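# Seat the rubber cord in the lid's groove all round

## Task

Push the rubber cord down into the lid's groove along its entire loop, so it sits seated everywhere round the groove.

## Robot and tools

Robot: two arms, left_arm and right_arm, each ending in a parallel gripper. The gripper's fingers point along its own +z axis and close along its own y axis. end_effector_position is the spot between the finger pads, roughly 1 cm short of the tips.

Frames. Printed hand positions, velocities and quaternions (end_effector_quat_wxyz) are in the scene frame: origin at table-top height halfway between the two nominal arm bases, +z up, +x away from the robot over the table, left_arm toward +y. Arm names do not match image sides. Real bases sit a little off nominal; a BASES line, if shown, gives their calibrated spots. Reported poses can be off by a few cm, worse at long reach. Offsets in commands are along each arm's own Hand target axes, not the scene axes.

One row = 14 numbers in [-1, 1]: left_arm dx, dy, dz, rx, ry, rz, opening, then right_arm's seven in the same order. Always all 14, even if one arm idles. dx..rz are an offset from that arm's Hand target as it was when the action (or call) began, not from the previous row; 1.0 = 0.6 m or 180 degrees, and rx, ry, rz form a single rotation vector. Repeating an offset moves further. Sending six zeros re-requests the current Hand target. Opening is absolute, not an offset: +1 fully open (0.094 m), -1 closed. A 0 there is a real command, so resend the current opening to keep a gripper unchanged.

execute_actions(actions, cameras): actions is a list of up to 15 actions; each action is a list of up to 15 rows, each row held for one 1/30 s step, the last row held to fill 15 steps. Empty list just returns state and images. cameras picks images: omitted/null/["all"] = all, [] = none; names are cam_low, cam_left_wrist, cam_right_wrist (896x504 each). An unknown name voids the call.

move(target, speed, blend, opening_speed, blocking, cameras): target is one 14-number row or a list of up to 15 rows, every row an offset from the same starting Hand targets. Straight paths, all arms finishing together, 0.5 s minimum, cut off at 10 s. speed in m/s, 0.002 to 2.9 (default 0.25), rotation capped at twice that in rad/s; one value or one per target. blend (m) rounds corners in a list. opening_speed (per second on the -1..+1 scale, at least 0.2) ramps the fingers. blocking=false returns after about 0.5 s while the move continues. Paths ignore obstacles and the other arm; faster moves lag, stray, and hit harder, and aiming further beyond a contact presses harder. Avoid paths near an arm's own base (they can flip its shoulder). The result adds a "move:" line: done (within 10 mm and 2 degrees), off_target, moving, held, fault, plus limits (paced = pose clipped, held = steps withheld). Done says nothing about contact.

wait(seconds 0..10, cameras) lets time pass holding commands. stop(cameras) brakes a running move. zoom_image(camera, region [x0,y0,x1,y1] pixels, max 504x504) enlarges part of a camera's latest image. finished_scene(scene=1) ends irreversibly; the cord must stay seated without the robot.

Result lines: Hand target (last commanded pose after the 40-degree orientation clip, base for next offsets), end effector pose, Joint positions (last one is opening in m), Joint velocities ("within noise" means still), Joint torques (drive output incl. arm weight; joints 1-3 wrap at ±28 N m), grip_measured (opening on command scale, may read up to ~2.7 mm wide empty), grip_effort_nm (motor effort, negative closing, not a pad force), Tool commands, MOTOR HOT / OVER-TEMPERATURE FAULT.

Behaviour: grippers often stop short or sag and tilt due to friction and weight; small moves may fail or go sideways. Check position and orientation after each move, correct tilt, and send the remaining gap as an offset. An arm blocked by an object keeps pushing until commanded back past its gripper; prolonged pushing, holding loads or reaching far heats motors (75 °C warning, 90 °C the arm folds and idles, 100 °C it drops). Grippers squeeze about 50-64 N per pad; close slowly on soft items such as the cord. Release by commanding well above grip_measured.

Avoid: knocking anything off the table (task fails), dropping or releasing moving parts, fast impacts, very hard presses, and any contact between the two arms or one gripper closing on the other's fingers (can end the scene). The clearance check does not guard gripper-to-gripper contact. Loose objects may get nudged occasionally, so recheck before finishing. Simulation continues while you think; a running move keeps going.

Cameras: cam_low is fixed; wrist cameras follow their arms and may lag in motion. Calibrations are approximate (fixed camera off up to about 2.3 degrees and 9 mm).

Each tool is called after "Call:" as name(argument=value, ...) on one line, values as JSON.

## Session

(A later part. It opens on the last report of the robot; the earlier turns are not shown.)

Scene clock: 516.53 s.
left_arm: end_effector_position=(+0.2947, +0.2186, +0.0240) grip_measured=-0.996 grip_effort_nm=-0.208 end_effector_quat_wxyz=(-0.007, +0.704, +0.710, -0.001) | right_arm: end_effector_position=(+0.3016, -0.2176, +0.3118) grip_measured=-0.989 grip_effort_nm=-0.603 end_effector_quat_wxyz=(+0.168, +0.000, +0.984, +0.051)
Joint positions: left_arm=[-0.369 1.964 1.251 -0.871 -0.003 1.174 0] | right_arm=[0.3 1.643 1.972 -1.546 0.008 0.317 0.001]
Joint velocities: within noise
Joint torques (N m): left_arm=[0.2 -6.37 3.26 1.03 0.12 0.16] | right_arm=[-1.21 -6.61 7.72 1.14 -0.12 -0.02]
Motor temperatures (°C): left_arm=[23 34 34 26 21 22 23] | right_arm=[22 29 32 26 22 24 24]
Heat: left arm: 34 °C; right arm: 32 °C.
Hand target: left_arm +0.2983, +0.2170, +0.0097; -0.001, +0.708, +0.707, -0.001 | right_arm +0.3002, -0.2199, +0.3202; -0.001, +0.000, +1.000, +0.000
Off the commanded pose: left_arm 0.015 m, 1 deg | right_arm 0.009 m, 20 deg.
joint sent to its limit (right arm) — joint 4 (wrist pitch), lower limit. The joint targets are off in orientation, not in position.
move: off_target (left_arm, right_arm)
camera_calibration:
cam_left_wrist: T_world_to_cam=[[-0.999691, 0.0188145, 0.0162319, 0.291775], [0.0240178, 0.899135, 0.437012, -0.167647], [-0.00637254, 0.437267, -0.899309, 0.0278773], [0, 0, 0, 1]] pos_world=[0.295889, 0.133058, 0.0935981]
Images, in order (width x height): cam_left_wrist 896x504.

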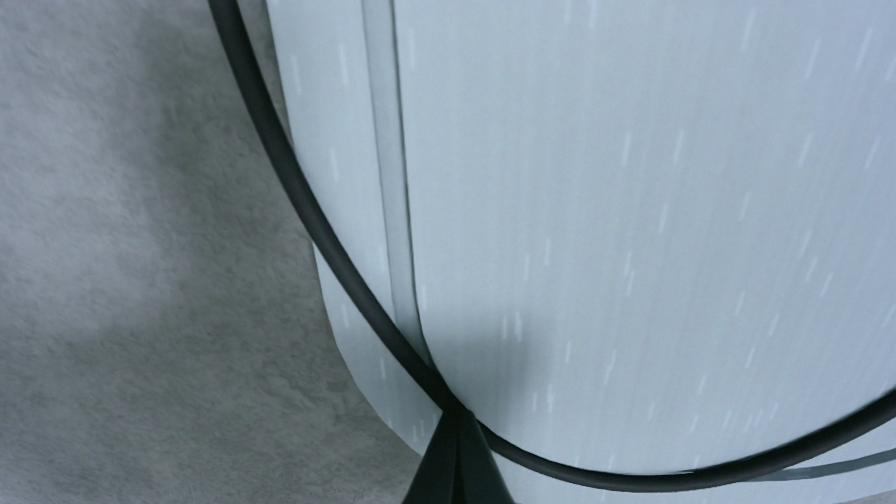

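Call:
move(target=[[0,0,-0.1,0,0,0,-1,0,0,0,0,0,0,-1],[-0.0028,0.0058,-0.1,0,0,0,-1,0,0,0,0,0,0,-1],[-0.0028,0.0058,0.0,0,0,0,-1,0,0,0,0,0,0,-1]], speed=[0.2,0.1,0.1], cameras=["cam_left_wrist"])

Call:
zoom_image(camera="cam_left_wrist", region=[350, 240, 560, 450])

Call:
move(target=[[0,0,-0.1,0,0,0,-1,0,0,0,0,0,0,-1],[-0.0088,0.0052,-0.1,0,0,0,-1,0,0,0,0,0,0,-1],[-0.0088,0.0052,0.0,0,0,0,-1,0,0,0,0,0,0,-1]], speed=[0.2,0.1,0.1], cameras=["cam_left_wrist"])

Call:
zoom_image(camera="cam_left_wrist", region=[350, 240, 560, 450])

Scene clock: 524.33 s.
left_arm: end_effector_position=(+0.2982, +0.2172, +0.0241) grip_measured=-0.996 grip_effort_nm=-0.208 end_effector_quat_wxyz=(-0.007, +0.704, +0.710, -0.001) | right_arm: end_effector_position=(+0.3016, -0.2176, +0.3118) grip_measured=-0.989 grip_effort_nm=-0.608 end_effector_quat_wxyz=(+0.168, +0.000, +0.984, +0.051)
Joint positions: left_arm=[-0.369 1.977 1.27 -0.878 -0.003 1.175 0] | right_arm=[0.3 1.643 1.972 -1.546 0.008 0.317 0.001]
Joint velocities: within noise
Joint torques (N m): left_arm=[0.01 -6.35 2.95 1.01 0.12 0.17] | right_arm=[-1.16 -6.67 7.73 1.14 -0.11 -0.02]
Motor temperatures (°C): left_arm=[23 34 34 26 21 22 23] | right_arm=[22 29 32 26 22 24 24]
Heat: left arm: 34 °C; right arm: 32 °C.
Hand target: left_arm +0.3018, +0.2153, +0.0097; +0.000, +0.708, +0.707, -0.001 | right_arm +0.3002, -0.2199, +0.3202; +0.000, +0.000, +1.000, +0.000
Off the commanded pose: left_arm 0.015 m, 1 deg | right_arm 0.009 m, 20 deg.
joint sent to its limit (right arm) — joint 4 (wrist pitch), lower limit. The joint targets are off in orientation, not in position.
move: off_target (left_arm, right_arm)
camera_calibration:
cam_left_wrist: T_world_to_cam=[[-0.999677, 0.0196582, 0.0161004, 0.295092], [0.0247212, 0.898955, 0.437342, -0.166774], [-0.00587617, 0.437599, -0.899151, 0.028484], [0, 0, 0, 1]] pos_world=[0.299287, 0.131657, 0.0937975]
Images, in order (width x height): cam_left_wrist 896x504.

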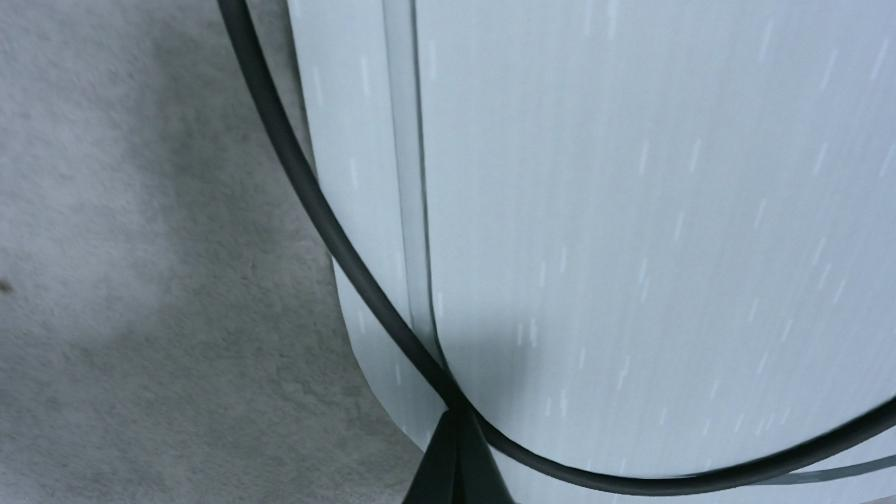

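Scaled by 2.400 from the camera's 896x504 image, which has a finer 1280x720 frame.

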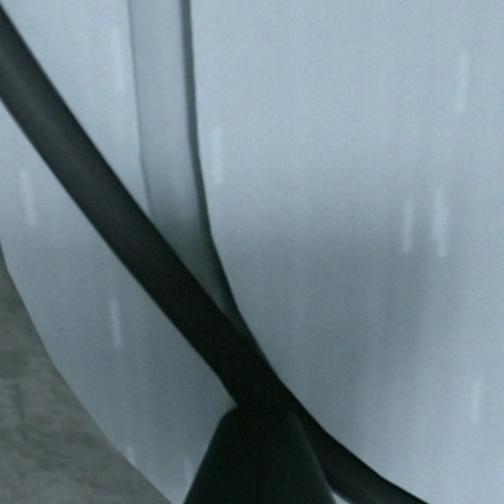

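Scene clock: 525.93 s.
left_arm: end_effector_position=(+0.3034, +0.2141, +0.0244) grip_measured=-0.996 grip_effort_nm=-0.203 end_effector_quat_wxyz=(-0.005, +0.705, +0.709, +0.000) | right_arm: end_effector_position=(+0.3016, -0.2176, +0.3118) grip_measured=-0.989 grip_effort_nm=-0.608 end_effector_quat_wxyz=(+0.168, +0.000, +0.984, +0.051)
Joint positions: left_arm=[-0.371 1.993 1.294 -0.881 -0.003 1.175 0] | right_arm=[0.3 1.643 1.972 -1.546 0.008 0.317 0.001]
Joint velocities: within noise
Joint torques (N m): left_arm=[-0.49 -6.37 3.07 0.94 0.18 0.02] | right_arm=[-1.11 -6.58 7.72 1.14 -0.11 -0.03]
Motor temperatures (°C): left_arm=[23 34 34 26 21 22 23] | right_arm=[22 29 33 26 22 24 24]
Heat: left arm: 34 °C; right arm: 33 °C.
Hand target: left_arm +0.3049, +0.2101, +0.0098; -0.001, +0.708, +0.707, -0.001 | right_arm +0.3002, -0.2199, +0.3202; +0.000, +0.000, +1.000, +0.000
Off the commanded pose: left_arm 0.015 m, 1 deg | right_arm 0.009 m, 20 deg.
joint sent to its limit (right arm) — joint 4 (wrist pitch), lower limit. The joint targets are off in orientation, not in position.
move: off_target (left_arm, right_arm)
camera_calibration:
cam_left_wrist: T_world_to_cam=[[-0.999686, 0.0223361, 0.0113589, 0.299929], [0.0250539, 0.899552, 0.436094, -0.16439], [-0.000477263, 0.436242, -0.899829, 0.028695], [0, 0, 0, 1]] pos_world=[0.303967, 0.12866, 0.0941032]
Images, in order (width x height): cam_left_wrist 896x504.

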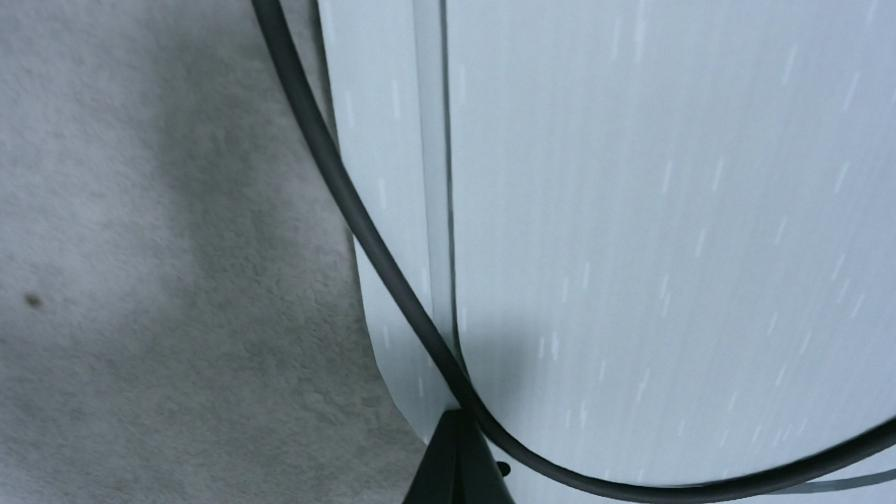

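Scaled by 2.400 from the camera's 896x504 image, which has a finer 1280x720 frame.

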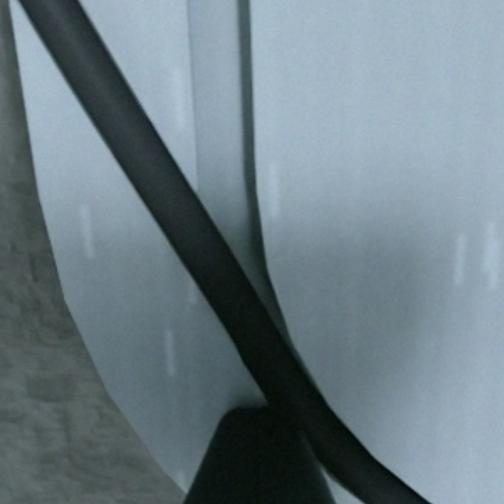

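Call:
move(target=[[0,0,-0.09,0,0,0,-1,0,0,0,0,0,0,-1],[-0.036,0.002,-0.09,0,0,0,-1,0,0,0,0,0,0,-1],[-0.0035,0.001,-0.06,0,0,0,-1,0,0,0,0,0,0,-1],[-0.0035,0.001,0.0,0,0,0,-1,0,0,0,0,0,0,-1]], speed=[0.2,0.15,0.1,0.1], cameras=["cam_left_wrist"])

Call:
zoom_image(camera="cam_left_wrist", region=[350, 240, 560, 450])

Scene clock: 532.30 s.
left_arm: end_effector_position=(+0.3010, +0.2098, +0.0245) grip_measured=-0.996 grip_effort_nm=-0.203 end_effector_quat_wxyz=(-0.007, +0.704, +0.711, -0.003) | right_arm: end_effector_position=(+0.3016, -0.2176, +0.3118) grip_measured=-0.989 grip_effort_nm=-0.608 end_effector_quat_wxyz=(+0.168, +0.000, +0.984, +0.051)
Joint positions: left_arm=[-0.384 1.996 1.299 -0.889 0 1.158 0] | right_arm=[0.3 1.643 1.972 -1.546 0.008 0.317 0.001]
Joint velocities: within noise
Joint torques (N m): left_arm=[0.08 -6.43 3.41 1.02 0.1 0.19] | right_arm=[-1.2 -6.63 7.79 1.12 -0.13 -0.03]
Motor temperatures (°C): left_arm=[23 34 33 26 21 22 23] | right_arm=[22 29 33 26 22 24 24]
Heat: left arm: 34 °C; right arm: 33 °C.
Hand target: left_arm +0.3055, +0.2080, +0.0097; -0.001, +0.708, +0.707, -0.001 | right_arm +0.3002, -0.2199, +0.3202; +0.000, +0.000, +1.000, +0.000
Off the commanded pose: left_arm 0.016 m, 1 deg | right_arm 0.009 m, 20 deg.
joint sent to its limit (right arm) — joint 4 (wrist pitch), lower limit. The joint targets are off in orientation, not in position.
move: off_target (left_arm, right_arm)
camera_calibration:
cam_left_wrist: T_world_to_cam=[[-0.999671, 0.0180976, 0.0181708, 0.298332], [0.0242053, 0.899933, 0.435356, -0.160384], [-0.00847358, 0.435653, -0.900075, 0.0332165], [0, 0, 0, 1]] pos_world=[0.302397, 0.124464, 0.0943004]
Images, in order (width x height): cam_left_wrist 896x504.

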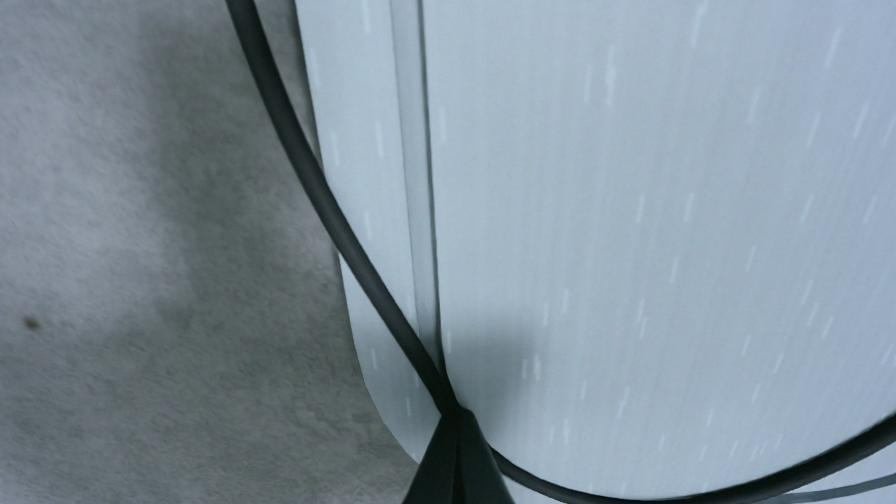

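Scaled by 2.400 from the camera's 896x504 image, which has a finer 1280x720 frame.

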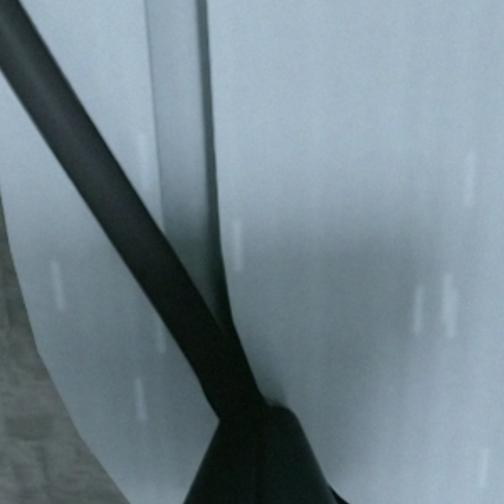

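Call:
move(target=[[-0.02,0.004,-0.09,0,0,0,-1,0,0,0,0,0,0,-1]], speed=[0.2], cameras=["cam_left_wrist"])

Call:
zoom_image(camera="cam_left_wrist", region=[360, 300, 560, 500])

Scene clock: 537.63 s.
left_arm: end_effector_position=(+0.3005, +0.2009, +0.0484) grip_measured=-0.996 grip_effort_nm=-0.212 end_effector_quat_wxyz=(-0.020, +0.709, +0.705, -0.008) | right_arm: end_effector_position=(+0.3016, -0.2176, +0.3118) grip_measured=-0.989 grip_effort_nm=-0.603 end_effector_quat_wxyz=(+0.168, +0.000, +0.984, +0.051)
Joint positions: left_arm=[-0.407 1.996 1.401 -1.02 0 1.151 0] | right_arm=[0.3 1.643 1.972 -1.546 0.008 0.317 0.001]
Joint velocities: within noise
Joint torques (N m): left_arm=[-0.21 -11.67 7.34 0.23 0.13 -0.04] | right_arm=[-1.18 -6.63 7.77 1.12 -0.1 -0.02]
Motor temperatures (°C): left_arm=[23 33 33 26 21 22 23] | right_arm=[22 29 33 26 22 24 24]
Heat: left arm: 33 °C; right arm: 33 °C.
Hand target: left_arm +0.3079, +0.1960, +0.0638; -0.001, +0.708, +0.707, -0.001 | right_arm +0.3002, -0.2199, +0.3202; +0.000, +0.000, +1.000, +0.000
Off the commanded pose: left_arm 0.018 m, 2 deg | right_arm 0.009 m, 20 deg.
joint sent to its limit (right arm) — joint 4 (wrist pitch), lower limit. The joint targets are off in orientation, not in position.
move: off_target (left_arm, right_arm)
camera_calibration:
cam_left_wrist: T_world_to_cam=[[-0.998436, 0.0337776, 0.0445573, 0.29278], [0.050105, 0.89418, 0.444896, -0.169851], [-0.0248147, 0.446432, -0.894473, 0.0610868], [0, 0, 0, 1]] pos_world=[0.302349, 0.114717, 0.117161]
Images, in order (width x height): cam_left_wrist 896x504.

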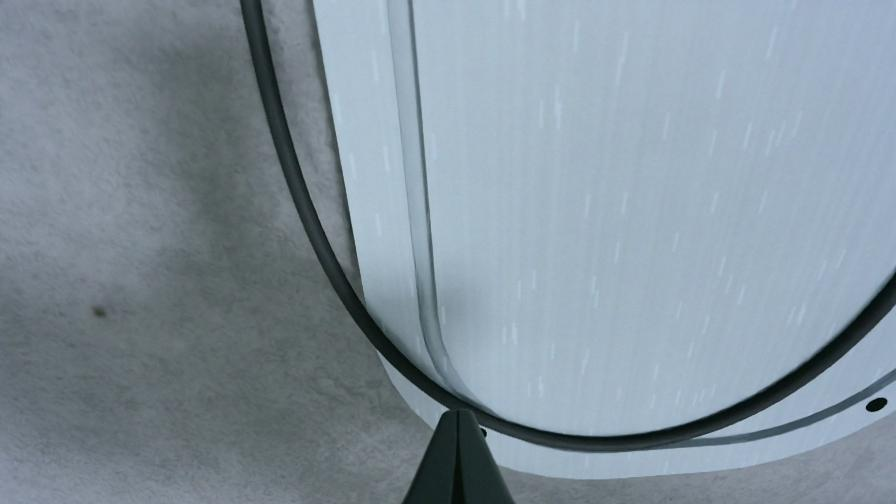

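Scaled by 2.520 from the camera's 896x504 image, which has a finer 1280x720 frame.

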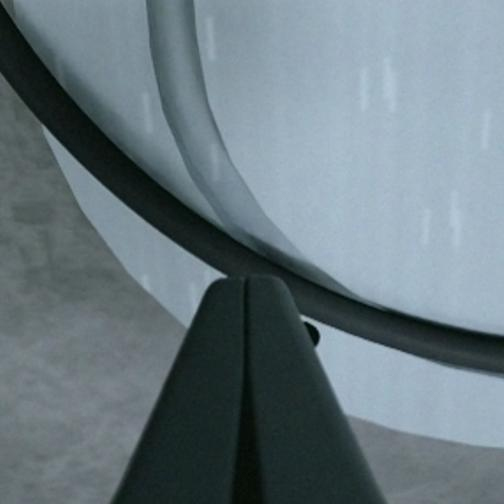

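Call:
move(target=[[0.0503,-0.0273,-0.06,0,0,0,-1,0,0,0,0,0,0,-1],[0.0503,-0.0273,0.0897,0,0,0,-1,0,0,0,0,0,0,-1]], speed=[0.2,0.1], cameras=["cam_left_wrist"])

Call:
zoom_image(camera="cam_left_wrist", region=[350, 240, 560, 450])

Call:
move(target=[[0.0,0.005,0.05,0,0,0,-1,0,0,0,0,0,0,-1]], speed=[0.05], cameras=["cam_left_wrist"])

Call:
zoom_image(camera="cam_left_wrist", region=[350, 240, 560, 450])

Scene clock: 550.63 s.
left_arm: end_effector_position=(+0.2878, +0.2283, +0.0240) grip_measured=-0.996 grip_effort_nm=-0.203 end_effector_quat_wxyz=(-0.008, +0.704, +0.710, -0.001) | right_arm: end_effector_position=(+0.3016, -0.2176, +0.3118) grip_measured=-0.989 grip_effort_nm=-0.603 end_effector_quat_wxyz=(+0.168, +0.000, +0.984, +0.051)
Joint positions: left_arm=[-0.35 1.932 1.204 -0.859 -0.004 1.192 0] | right_arm=[0.3 1.643 1.972 -1.546 0.008 0.317 0.001]
Joint velocities: within noise
Joint torques (N m): left_arm=[0.25 -6.06 3.04 1.04 0.15 0.18] | right_arm=[-1.16 -6.58 7.86 1.12 -0.1 -0.02]
Motor temperatures (°C): left_arm=[23 34 34 26 21 22 23] | right_arm=[22 29 33 26 22 24 24]
Heat: left arm: 34 °C; right arm: 33 °C.
Hand target: left_arm +0.2915, +0.2262, +0.0099; -0.001, +0.708, +0.707, -0.001 | right_arm +0.3002, -0.2199, +0.3202; +0.000, +0.000, +1.000, +0.000
Off the commanded pose: left_arm 0.015 m, 1 deg | right_arm 0.009 m, 20 deg.
joint sent to its limit (right arm) — joint 4 (wrist pitch), lower limit. The joint targets are off in orientation, not in position.
move: off_target (left_arm, right_arm)
camera_calibration:
cam_left_wrist: T_world_to_cam=[[-0.999675, 0.0184694, 0.0175714, 0.284724], [0.0243101, 0.898162, 0.438992, -0.176151], [-0.00767408, 0.439276, -0.898319, 0.0234519], [0, 0, 0, 1]] pos_world=[0.289094, 0.142651, 0.093393]
Images, in order (width x height): cam_left_wrist 896x504.

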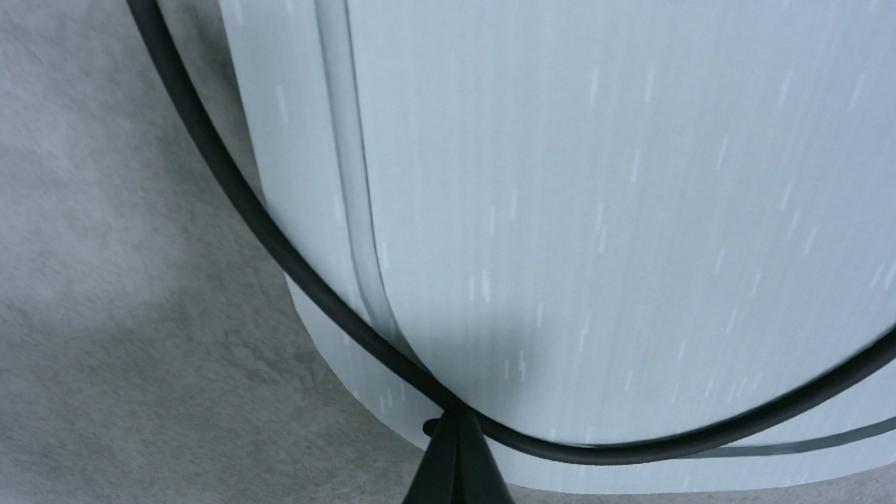

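Scaled by 2.400 from the camera's 896x504 image, which has a finer 1280x720 frame.

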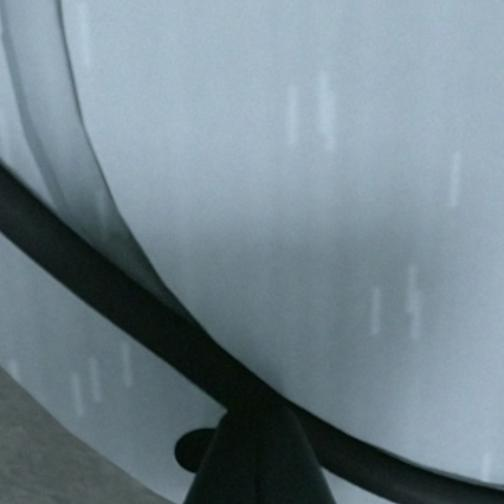

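Scene clock: 551.60 s.
left_arm: end_effector_position=(+0.2875, +0.2285, +0.0214) grip_measured=-0.996 grip_effort_nm=-0.208 end_effector_quat_wxyz=(-0.006, +0.705, +0.709, +0.000) | right_arm: end_effector_position=(+0.3016, -0.2176, +0.3118) grip_measured=-0.989 grip_effort_nm=-0.598 end_effector_quat_wxyz=(+0.168, +0.000, +0.984, +0.051)
Joint positions: left_arm=[-0.35 1.932 1.193 -0.843 -0.005 1.196 0] | right_arm=[0.3 1.643 1.972 -1.546 0.008 0.317 0.001]
Joint velocities: within noise
Joint torques (N m): left_arm=[0.27 -0.66 0.83 1.87 0.11 0.15] | right_arm=[-1.21 -6.63 7.82 1.13 -0.12 -0.02]
Motor temperatures (°C): left_arm=[23 34 34 26 21 22 23] | right_arm=[22 29 33 26 22 24 24]
Heat: left arm: 34 °C; right arm: 33 °C.
Hand target: left_arm +0.2944, +0.2262, -0.0201; -0.001, +0.708, +0.707, -0.001 | right_arm +0.3002, -0.2199, +0.3202; +0.000, +0.000, +1.000, +0.000
Off the commanded pose: left_arm 0.042 m, 1 deg | right_arm 0.009 m, 20 deg.
joint sent to its limit (right arm) — joint 4 (wrist pitch), lower limit. The joint targets are off in orientation, not in position.
move: off_target (left_arm, right_arm)
camera_calibration:
cam_left_wrist: T_world_to_cam=[[-0.999664, 0.0222687, 0.0132938, 0.283684], [0.0258429, 0.898434, 0.438348, -0.175725], [-0.00218211, 0.438545, -0.898707, 0.019628], [0, 0, 0, 1]] pos_world=[0.288173, 0.142952, 0.0908971]
Images, in order (width x height): cam_left_wrist 896x504.

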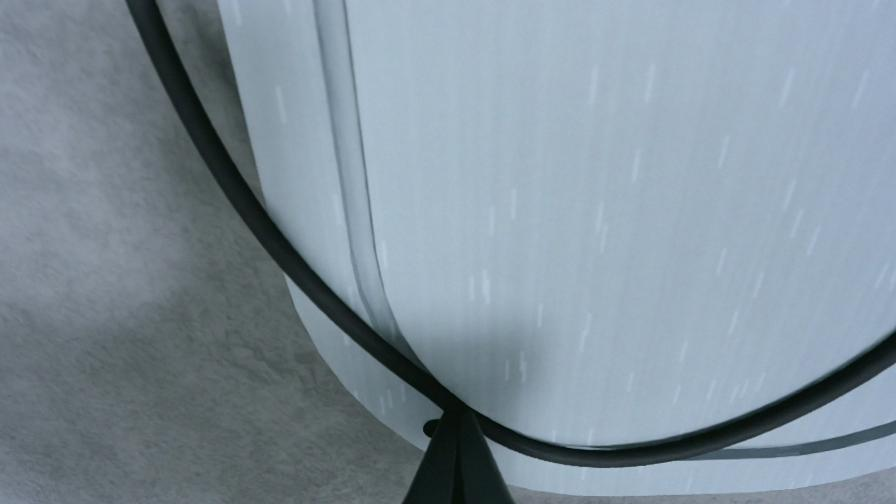

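Scaled by 2.400 from the camera's 896x504 image, which has a finer 1280x720 frame.

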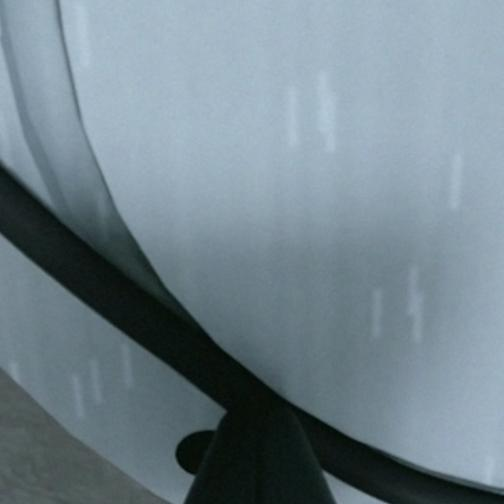

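Call:
move(target=[[-0.0,-0.005,-0.16,0,0,0,-1,0,0,0,0,0,0,-1]], speed=[0.2], cameras=["cam_left_wrist"])

Call:
zoom_image(camera="cam_left_wrist", region=[400, 300, 600, 500])

Scene clock: 557.17 s.
left_arm: end_effector_position=(+0.2848, +0.2296, +0.0613) grip_measured=-0.996 grip_effort_nm=-0.208 end_effector_quat_wxyz=(-0.021, +0.705, +0.709, -0.006) | right_arm: end_effector_position=(+0.3016, -0.2176, +0.3118) grip_measured=-0.989 grip_effort_nm=-0.608 end_effector_quat_wxyz=(+0.168, +0.000, +0.984, +0.051)
Joint positions: left_arm=[-0.35 1.887 1.303 -1.029 -0.005 1.196 0] | right_arm=[0.3 1.643 1.972 -1.546 0.008 0.317 0.001]
Joint velocities: within noise
Joint torques (N m): left_arm=[0.21 -10.93 7.24 0.19 0.12 0.14] | right_arm=[-1.13 -6.61 7.86 1.13 -0.13 -0.04]
Motor temperatures (°C): left_arm=[23 34 34 27 21 22 23] | right_arm=[22 29 33 26 22 24 24]
Heat: left arm: 34 °C; right arm: 33 °C.
Hand target: left_arm +0.2916, +0.2261, +0.0760; -0.001, +0.708, +0.707, -0.001 | right_arm +0.3002, -0.2199, +0.3202; +0.000, +0.000, +1.000, +0.000
Off the commanded pose: left_arm 0.016 m, 2 deg | right_arm 0.009 m, 20 deg.
joint sent to its limit (right arm) — joint 4 (wrist pitch), lower limit. The joint targets are off in orientation, not in position.
move: off_target (left_arm, right_arm)
camera_calibration:
cam_left_wrist: T_world_to_cam=[[-0.998851, 0.0223648, 0.0423746, 0.278432], [0.0389866, 0.893469, 0.447429, -0.197224], [-0.0278537, 0.448567, -0.893315, 0.0596791], [0, 0, 0, 1]] pos_world=[0.287464, 0.143216, 0.129757]
Images, in order (width x height): cam_left_wrist 896x504.

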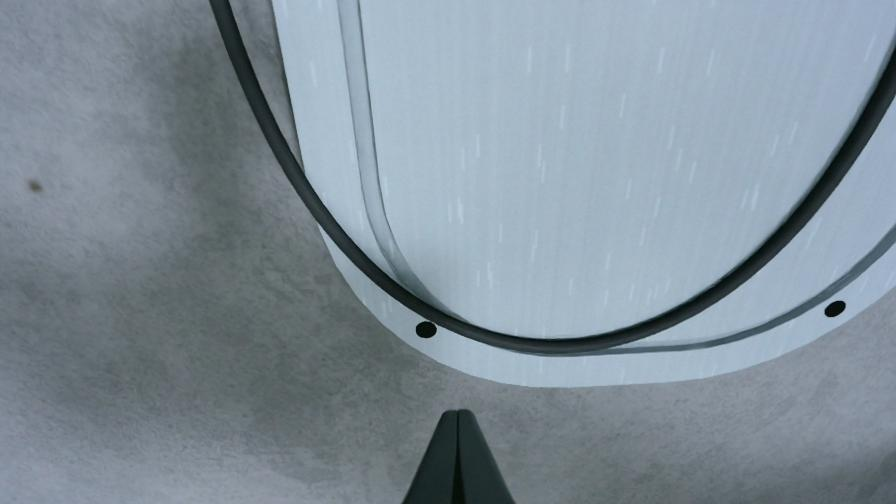

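Scaled by 2.520 from the camera's 896x504 image, which has a finer 1280x720 frame.

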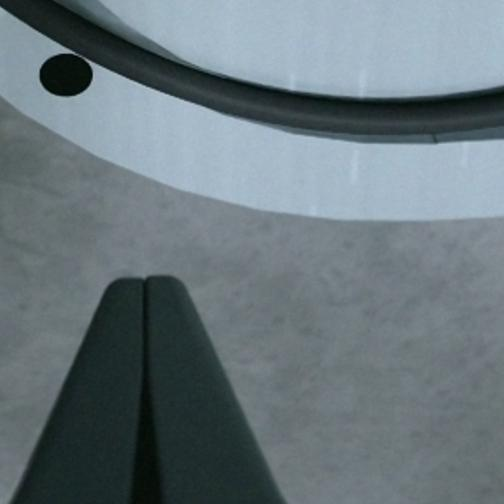

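Call:
zoom_image(camera="cam_left_wrist", region=[420, 270, 520, 370])

Call:
zoom_image(camera="cam_left_wrist", region=[520, 280, 640, 400])

Scaled by 5.040 from the camera's 896x504 image, which has a finer 1280x720 frame.

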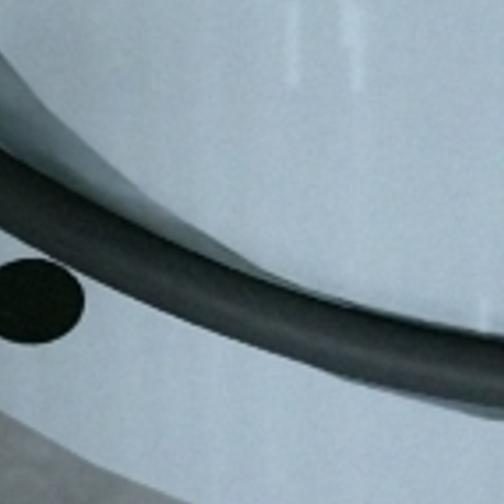

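Scaled by 4.200 from the camera's 896x504 image, which has a finer 1280x720 frame.

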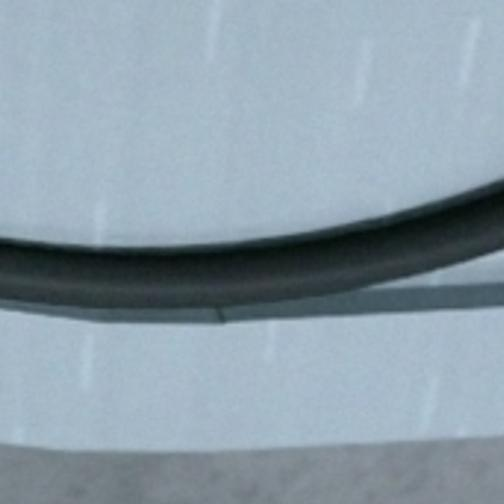

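Call:
move(target=[[0.0158,-0.0375,-0.0,0,0,-0.4167,-1,0,0,0,0,0,0,-1],[0.0158,-0.0375,0.115,0,0,-0.4167,-1,0,0,0,0,0,0,-1]], speed=[0.4,0.1], cameras=["cam_left_wrist"])

Call:
zoom_image(camera="cam_left_wrist", region=[350, 240, 560, 450])

Scene clock: 587.90 s.
left_arm: end_effector_position=(+0.2639, +0.2403, +0.0231) grip_measured=-0.996 grip_effort_nm=-0.212 end_effector_quat_wxyz=(-0.011, +0.136, +0.991, +0.009) | right_arm: end_effector_position=(+0.3016, -0.2176, +0.3118) grip_measured=-0.989 grip_effort_nm=-0.603 end_effector_quat_wxyz=(+0.168, +0.000, +0.984, +0.051)
Joint positions: left_arm=[-0.346 1.852 1.089 -0.833 -0.012 -0.093 0] | right_arm=[0.3 1.643 1.972 -1.546 0.008 0.317 0.001]
Joint velocities: within noise
Joint torques (N m): left_arm=[-0.1 -4.86 2.85 1.23 0.14 -0.06] | right_arm=[-1.11 -6.61 7.71 1.12 -0.11 -0.03]
Motor temperatures (°C): left_arm=[23 38 37 26 21 22 23] | right_arm=[22 29 33 26 22 24 24]
Heat: left arm: 38 °C; right arm: 33 °C.
Hand target: left_arm +0.2691, +0.2357, +0.0070; -0.001, +0.131, +0.991, +0.000 | right_arm +0.3002, -0.2199, +0.3202; +0.000, +0.000, +1.000, +0.000
Off the commanded pose: left_arm 0.017 m, 2 deg | right_arm 0.009 m, 20 deg.
joint sent to its limit (right arm) — joint 4 (wrist pitch), lower limit. The joint targets are off in orientation, not in position.
move: off_target (left_arm, right_arm)
camera_calibration:
cam_left_wrist: T_world_to_cam=[[-0.296013, -0.955133, -0.0098944, 0.309564], [-0.853474, 0.259827, 0.451744, 0.198809], [-0.428904, 0.142167, -0.892093, 0.199675], [0, 0, 0, 1]] pos_world=[0.346954, 0.215631, 0.0913813]
Images, in order (width x height): cam_left_wrist 896x504.

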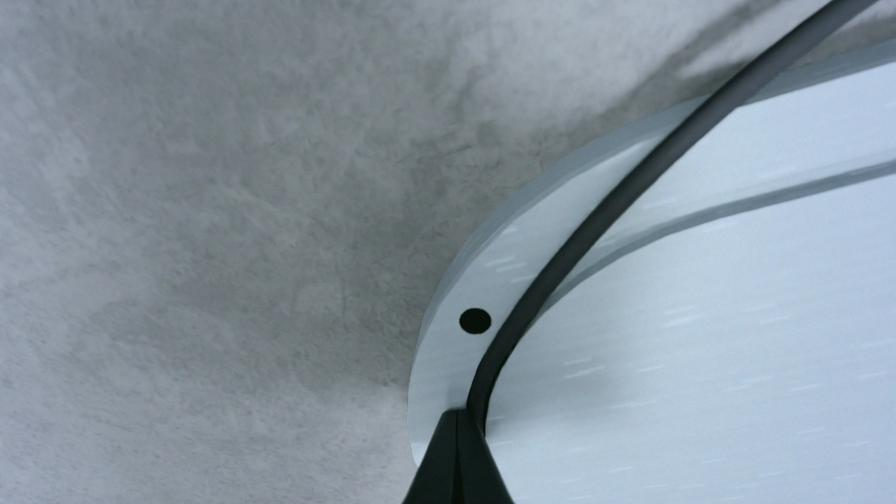

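Scaled by 2.400 from the camera's 896x504 image, which has a finer 1280x720 frame.

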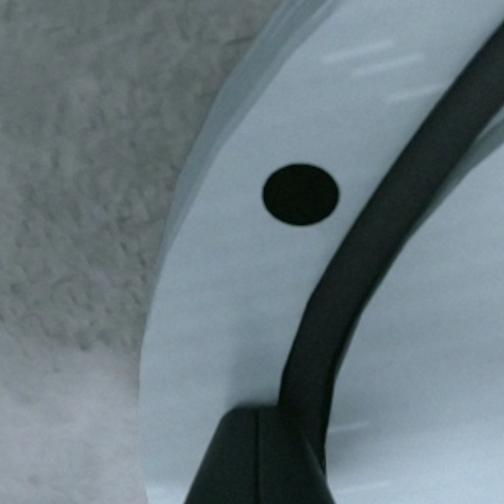

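Call:
move(target=[[0,0,-0.11,0,0,0,-1,0,0,0,0,0,0,-1],[-0.0129,-0.0483,-0.11,0,0,0.0,-1,0,0,0,0,0,0,-1],[0,0,-0.06,0,0,0,-1,0,0,0,0,0,0,-1],[0,0,0,0,0,0.0,-1,0,0,0,0,0,0,-1]], speed=[0.2,0.2,0.1,0.1], cameras=["cam_left_wrist"])

Call:
zoom_image(camera="cam_left_wrist", region=[350, 240, 560, 450])

Scene clock: 598.07 s.
left_arm: end_effector_position=(+0.2639, +0.2373, +0.0232) grip_measured=-0.996 grip_effort_nm=-0.208 end_effector_quat_wxyz=(-0.010, +0.126, +0.992, +0.002) | right_arm: end_effector_position=(+0.3016, -0.2176, +0.3118) grip_measured=-0.989 grip_effort_nm=-0.598 end_effector_quat_wxyz=(+0.168, +0.000, +0.984, +0.051)
Joint positions: left_arm=[-0.348 1.852 1.09 -0.83 0 -0.114 0] | right_arm=[0.3 1.643 1.972 -1.546 0.008 0.317 0.001]
Joint velocities: within noise
Joint torques (N m): left_arm=[0.12 -4.66 2.59 1.22 0.02 0.13] | right_arm=[-1.1 -6.63 7.71 1.13 -0.12 -0.04]
Motor temperatures (°C): left_arm=[23 36 36 27 21 22 23] | right_arm=[22 29 33 26 22 24 24]
Heat: left arm: 36 °C; right arm: 33 °C.
Hand target: left_arm +0.2690, +0.2356, +0.0070; -0.001, +0.131, +0.991, +0.000 | right_arm +0.3002, -0.2199, +0.3202; +0.000, +0.000, +1.000, +0.000
Off the commanded pose: left_arm 0.017 m, 1 deg | right_arm 0.009 m, 20 deg.
joint sent to its limit (right arm) — joint 4 (wrist pitch), lower limit. The joint targets are off in orientation, not in position.
move: off_target (left_arm, right_arm)
camera_calibration:
cam_left_wrist: T_world_to_cam=[[-0.277809, -0.960633, 0.00244461, 0.302945], [-0.857856, 0.24923, 0.449407, 0.203256], [-0.432324, 0.122752, -0.893324, 0.205709], [0, 0, 0, 1]] pos_world=[0.347458, 0.21511, 0.0916796]
Images, in order (width x height): cam_left_wrist 896x504.

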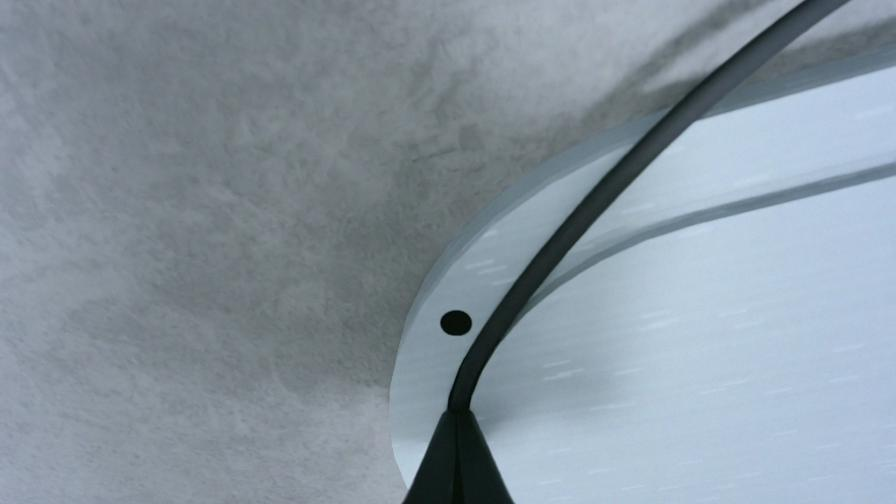

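Scaled by 2.400 from the camera's 896x504 image, which has a finer 1280x720 frame.

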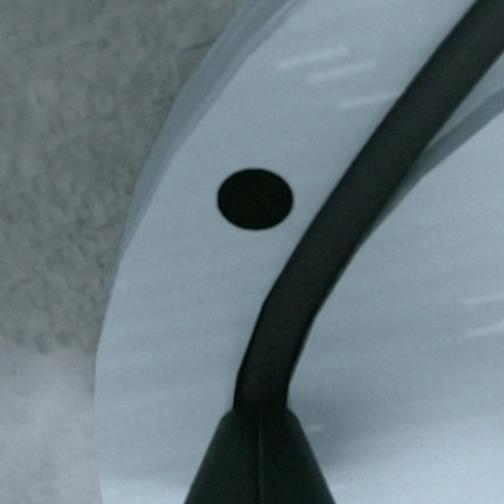

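Call:
move(target=[[0,0,-0.11,0,0,0,-1,0,0,0,0,0,0,-1],[-0.03,-0.048,-0.11,0,0,0.0556,-1,0,0,0,0,0,0,-1],[-0.0153,-0.0012,-0.06,0,0,0.0556,-1,0,0,0,0,0,0,-1],[-0.0153,-0.0012,0,0,0,0.0556,-1,0,0,0,0,0,0,-1]], speed=[0.2,0.2,0.1,0.1], cameras=["cam_left_wrist"])

Call:
zoom_image(camera="cam_left_wrist", region=[350, 240, 560, 450])

Scene clock: 608.47 s.
left_arm: end_effector_position=(+0.2724, +0.2344, +0.0232) grip_measured=-0.996 grip_effort_nm=-0.203 end_effector_quat_wxyz=(-0.011, +0.212, +0.977, +0.002) | right_arm: end_effector_position=(+0.3016, -0.2176, +0.3118) grip_measured=-0.989 grip_effort_nm=-0.598 end_effector_quat_wxyz=(+0.168, +0.000, +0.984, +0.051)
Joint positions: left_arm=[-0.347 1.883 1.132 -0.842 0 0.061 0] | right_arm=[0.3 1.643 1.972 -1.546 0.008 0.317 0.001]
Joint velocities: within noise
Joint torques (N m): left_arm=[0.12 -5.05 2.65 1.22 0.05 0.12] | right_arm=[-1.13 -6.61 7.75 1.14 -0.12 -0.03]
Motor temperatures (°C): left_arm=[23 35 35 27 21 22 23] | right_arm=[22 29 33 26 22 24 24]
Heat: left arm: 35 °C; right arm: 33 °C.
Hand target: left_arm +0.2776, +0.2327, +0.0069; -0.001, +0.217, +0.976, +0.000 | right_arm +0.3002, -0.2199, +0.3202; +0.000, +0.000, +1.000, +0.000
Off the commanded pose: left_arm 0.017 m, 1 deg | right_arm 0.009 m, 20 deg.
joint sent to its limit (right arm) — joint 4 (wrist pitch), lower limit. The joint targets are off in orientation, not in position.
move: off_target (left_arm, right_arm)
camera_calibration:
cam_left_wrist: T_world_to_cam=[[-0.439865, -0.898042, 0.00626863, 0.331883], [-0.800883, 0.395415, 0.449703, 0.161514], [-0.406331, 0.192788, -0.893156, 0.186295], [0, 0, 0, 1]] pos_world=[0.351035, 0.198264, 0.0916767]
Images, in order (width x height): cam_left_wrist 896x504.

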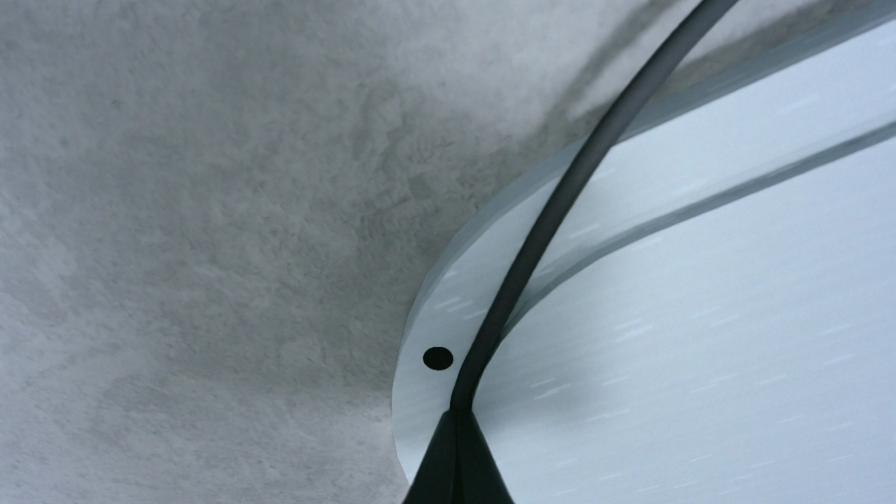

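Scaled by 2.400 from the camera's 896x504 image, which has a finer 1280x720 frame.

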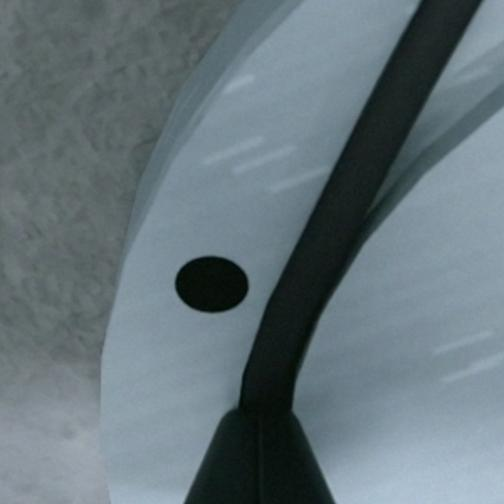

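Call:
move(target=[[0,0,-0.11,0,0,0,-1,0,0,0,0,0,0,-1],[-0.036,-0.048,-0.11,0,0,0.0556,-1,0,0,0,0,0,0,-1],[-0.0153,-0.0025,-0.06,0,0,0.0556,-1,0,0,0,0,0,0,-1],[-0.0153,-0.0025,0,0,0,0.0556,-1,0,0,0,0,0,0,-1]], speed=[0.2,0.2,0.1,0.1], cameras=["cam_left_wrist"])

Call:
zoom_image(camera="cam_left_wrist", region=[350, 240, 560, 450])

Scene clock: 618.10 s.
left_arm: end_effector_position=(+0.2802, +0.2266, +0.0234) grip_measured=-0.997 grip_effort_nm=-0.203 end_effector_quat_wxyz=(-0.008, +0.298, +0.955, -0.004) | right_arm: end_effector_position=(+0.3016, -0.2176, +0.3118) grip_measured=-0.989 grip_effort_nm=-0.603 end_effector_quat_wxyz=(+0.168, +0.000, +0.984, +0.051)
Joint positions: left_arm=[-0.356 1.911 1.172 -0.847 0.009 0.229 0] | right_arm=[0.3 1.643 1.972 -1.546 0.008 0.317 0.001]
Joint velocities: within noise
Joint torques (N m): left_arm=[0.38 -5.11 2.88 1.1 -0.01 0.07] | right_arm=[-1.1 -6.58 7.69 1.12 -0.13 -0.03]
Motor temperatures (°C): left_arm=[23 34 34 27 21 22 23] | right_arm=[22 29 33 26 22 24 24]
Heat: left arm: 34 °C; right arm: 33 °C.
Hand target: left_arm +0.2853, +0.2274, +0.0069; -0.001, +0.301, +0.953, +0.000 | right_arm +0.3002, -0.2199, +0.3202; +0.000, +0.000, +1.000, +0.000
Off the commanded pose: left_arm 0.017 m, 1 deg | right_arm 0.009 m, 20 deg.
joint sent to its limit (right arm) — joint 4 (wrist pitch), lower limit. The joint targets are off in orientation, not in position.
move: off_target (left_arm, right_arm)
camera_calibration:
cam_left_wrist: T_world_to_cam=[[-0.591316, -0.806262, 0.0169534, 0.349704], [-0.719138, 0.536699, 0.441355, 0.115994], [-0.364946, 0.248788, -0.897173, 0.166982], [0, 0, 0, 1]] pos_world=[0.35114, 0.178156, 0.0926883]
Images, in order (width x height): cam_left_wrist 896x504.

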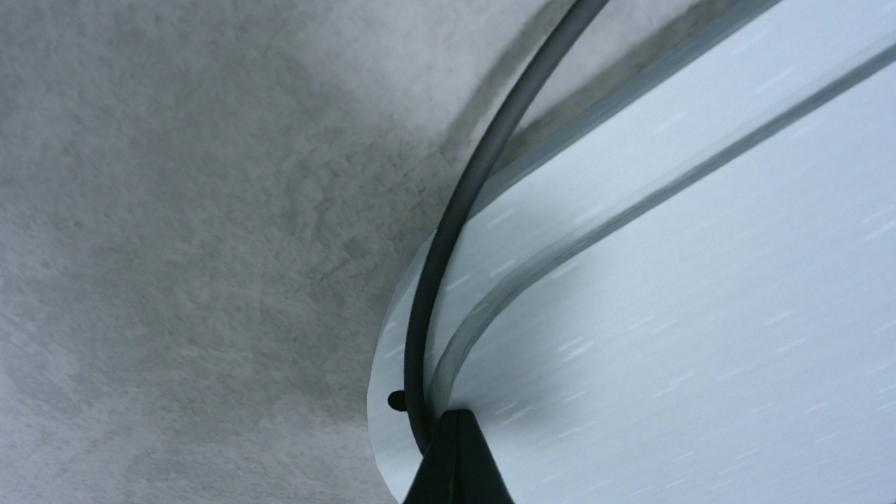

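Scaled by 2.400 from the camera's 896x504 image, which has a finer 1280x720 frame.

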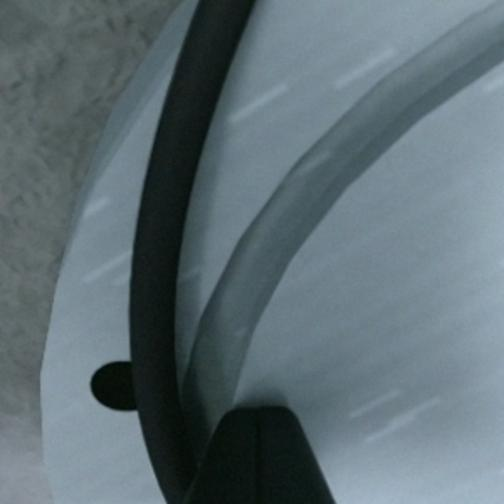

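Call:
move(target=[[0,0,-0.11,0,0,0,-1,0,0,0,0,0,0,-1],[0.013,0.00,-0.11,0,0,-0.0556,-1,0,0,0,0,0,0,-1],[0.013,0.00,-0.07,0,0,-0.0556,-1,0,0,0,0,0,0,-1]], speed=[0.2,0.2,0.1], cameras=["cam_left_wrist"])

Call:
zoom_image(camera="cam_left_wrist", region=[350, 240, 560, 450])

Scene clock: 633.03 s.
left_arm: end_effector_position=(+0.2772, +0.2294, +0.0501) grip_measured=-0.996 grip_effort_nm=-0.203 end_effector_quat_wxyz=(-0.007, +0.224, +0.975, -0.004) | right_arm: end_effector_position=(+0.3016, -0.2176, +0.3118) grip_measured=-0.989 grip_effort_nm=-0.603 end_effector_quat_wxyz=(+0.168, +0.000, +0.984, +0.051)
Joint positions: left_arm=[-0.352 1.851 1.208 -0.94 0.009 0.081 0] | right_arm=[0.3 1.643 1.972 -1.546 0.008 0.317 0.001]
Joint velocities: within noise
Joint torques (N m): left_arm=[0.46 -8.32 4.22 0.6 -0.04 -0.08] | right_arm=[-1.17 -6.63 7.75 1.14 -0.12 -0.02]
Motor temperatures (°C): left_arm=[23 33 34 27 21 22 23] | right_arm=[22 29 33 26 22 24 24]
Heat: left arm: 34 °C; right arm: 33 °C.
Hand target: left_arm +0.2791, +0.2318, +0.0490; -0.001, +0.217, +0.976, +0.000 | right_arm +0.3002, -0.2199, +0.3202; +0.000, +0.000, +1.000, +0.000
Off the commanded pose: left_arm 0.003 m, 1 deg | right_arm 0.009 m, 20 deg.
joint sent to its limit (right arm) — joint 4 (wrist pitch), lower limit. The joint targets are off in orientation, not in position.
move: off_target (right_arm)
camera_calibration:
cam_left_wrist: T_world_to_cam=[[-0.46192, -0.886799, 0.0147583, 0.332394], [-0.793155, 0.420474, 0.440575, 0.147785], [-0.396907, 0.191805, -0.897595, 0.211017], [0, 0, 0, 1]] pos_world=[0.35451, 0.192153, 0.119391]
Images, in order (width x height): cam_left_wrist 896x504.

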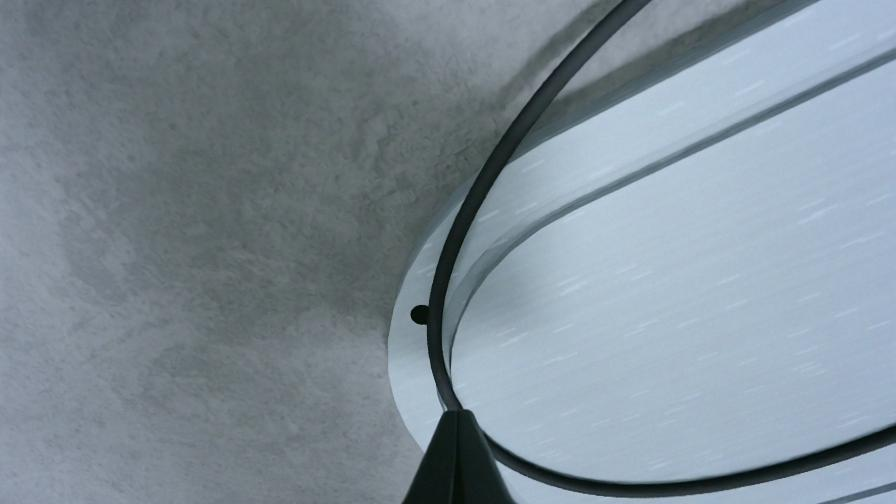

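Scaled by 2.400 from the camera's 896x504 image, which has a finer 1280x720 frame.

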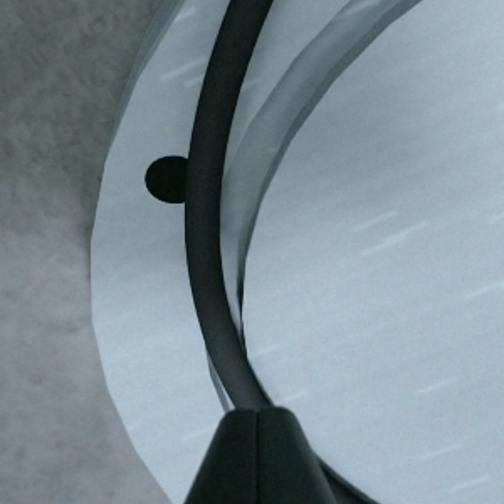

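Call:
move(target=[[-0.003,-0.0485,-0.05,0,0,-0.0556,-1,0,0,0,0,0,0,-1],[0.0178,-0.0013,-0.01,0,0,-0.0556,-1,0,0,0,0,0,0,-1]], speed=[0.2,0.1], cameras=[])

Scene clock: 651.97 s.
left_arm: end_effector_position=(+0.2654, +0.2356, +0.0473) grip_measured=-0.996 grip_effort_nm=-0.208 end_effector_quat_wxyz=(-0.022, +0.126, +0.992, +0.001) | right_arm: end_effector_position=(+0.3016, -0.2176, +0.3118) grip_measured=-0.989 grip_effort_nm=-0.603 end_effector_quat_wxyz=(+0.168, +0.000, +0.984, +0.051)
Joint positions: left_arm=[-0.348 1.835 1.175 -0.953 0.007 -0.114 0] | right_arm=[0.3 1.643 1.972 -1.546 0.008 0.317 0.001]
Joint velocities: within noise
Joint torques (N m): left_arm=[0.24 -11.1 4.18 0.47 -0.04 0.22] | right_arm=[-1.13 -6.53 7.72 1.12 -0.11 -0.02]
Motor temperatures (°C): left_arm=[23 33 34 26 21 22 23] | right_arm=[22 29 33 26 22 24 24]
Heat: left arm: 34 °C; right arm: 33 °C.
Hand target: left_arm +0.2691, +0.2357, +0.0550; -0.001, +0.131, +0.991, +0.000 | right_arm +0.3002, -0.2199, +0.3202; +0.000, +0.000, +1.000, +0.000
Off the commanded pose: left_arm 0.008 m, 2 deg | right_arm 0.009 m, 20 deg.
joint sent to its limit (right arm) — joint 4 (wrist pitch), lower limit. The joint targets are off in orientation, not in position.
move: off_target (right_arm)
No camera images: "cameras" was empty.

Call:
move(target=[[0,0,0.08,0,0,0,-1,0,0,0,0,0,0,-1]], speed=[0.1], cameras=["cam_left_wrist"])

Call:
zoom_image(camera="cam_left_wrist", region=[350, 240, 560, 450])

Scene clock: 660.27 s.
left_arm: end_effector_position=(+0.2642, +0.2364, +0.0232) grip_measured=-0.996 grip_effort_nm=-0.208 end_effector_quat_wxyz=(-0.010, +0.127, +0.992, +0.000) | right_arm: end_effector_position=(+0.3016, -0.2176, +0.3118) grip_measured=-0.989 grip_effort_nm=-0.598 end_effector_quat_wxyz=(+0.168, +0.000, +0.984, +0.051)
Joint positions: left_arm=[-0.348 1.852 1.09 -0.828 0.005 -0.113 0] | right_arm=[0.3 1.643 1.972 -1.546 0.008 0.317 0.001]
Joint velocities: within noise
Joint torques (N m): left_arm=[-0.05 -4.7 2.76 1.22 0.04 0.12] | right_arm=[-1.17 -6.64 7.77 1.12 -0.11 -0.02]
Motor temperatures (°C): left_arm=[23 35 33 26 21 22 23] | right_arm=[22 29 33 26 22 24 24]
Heat: left arm: 35 °C; right arm: 33 °C.
Hand target: left_arm +0.2690, +0.2357, +0.0070; -0.001, +0.131, +0.991, +0.000 | right_arm +0.3002, -0.2199, +0.3202; +0.000, +0.000, +1.000, +0.000
Off the commanded pose: left_arm 0.017 m, 1 deg | right_arm 0.009 m, 20 deg.
joint sent to its limit (right arm) — joint 4 (wrist pitch), lower limit. The joint targets are off in orientation, not in position.
move: off_target (left_arm, right_arm)
camera_calibration:
cam_left_wrist: T_world_to_cam=[[-0.278102, -0.960521, 0.00766193, 0.302038], [-0.858115, 0.252021, 0.447352, 0.20316], [-0.431622, 0.117835, -0.894325, 0.206949], [0, 0, 0, 1]] pos_world=[0.347656, 0.214528, 0.091881]
Images, in order (width x height): cam_left_wrist 896x504.

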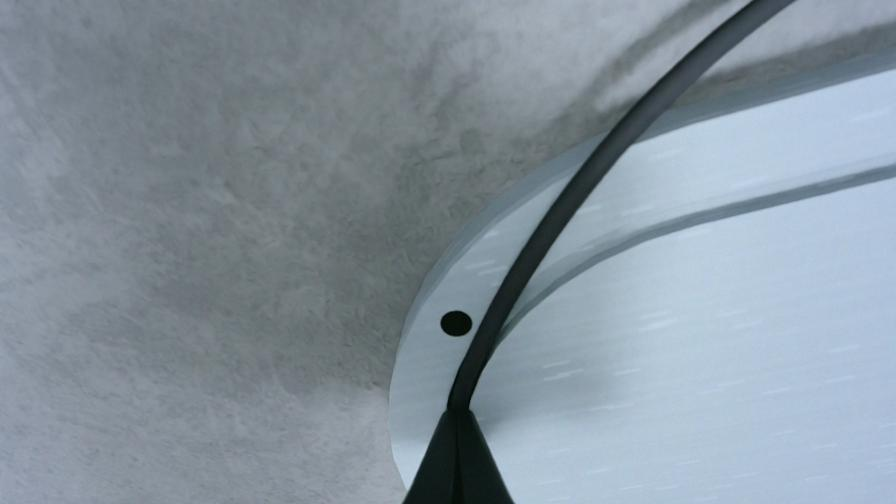

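Scaled by 2.400 from the camera's 896x504 image, which has a finer 1280x720 frame.

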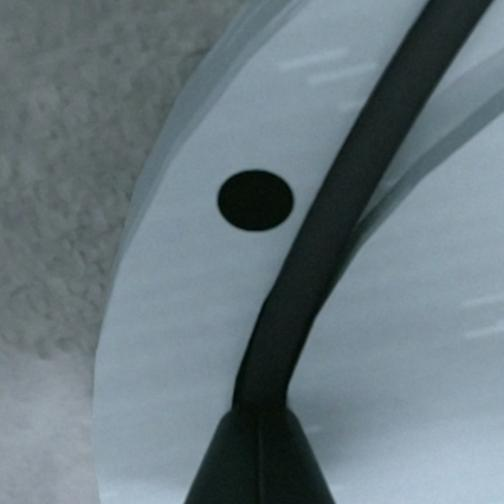

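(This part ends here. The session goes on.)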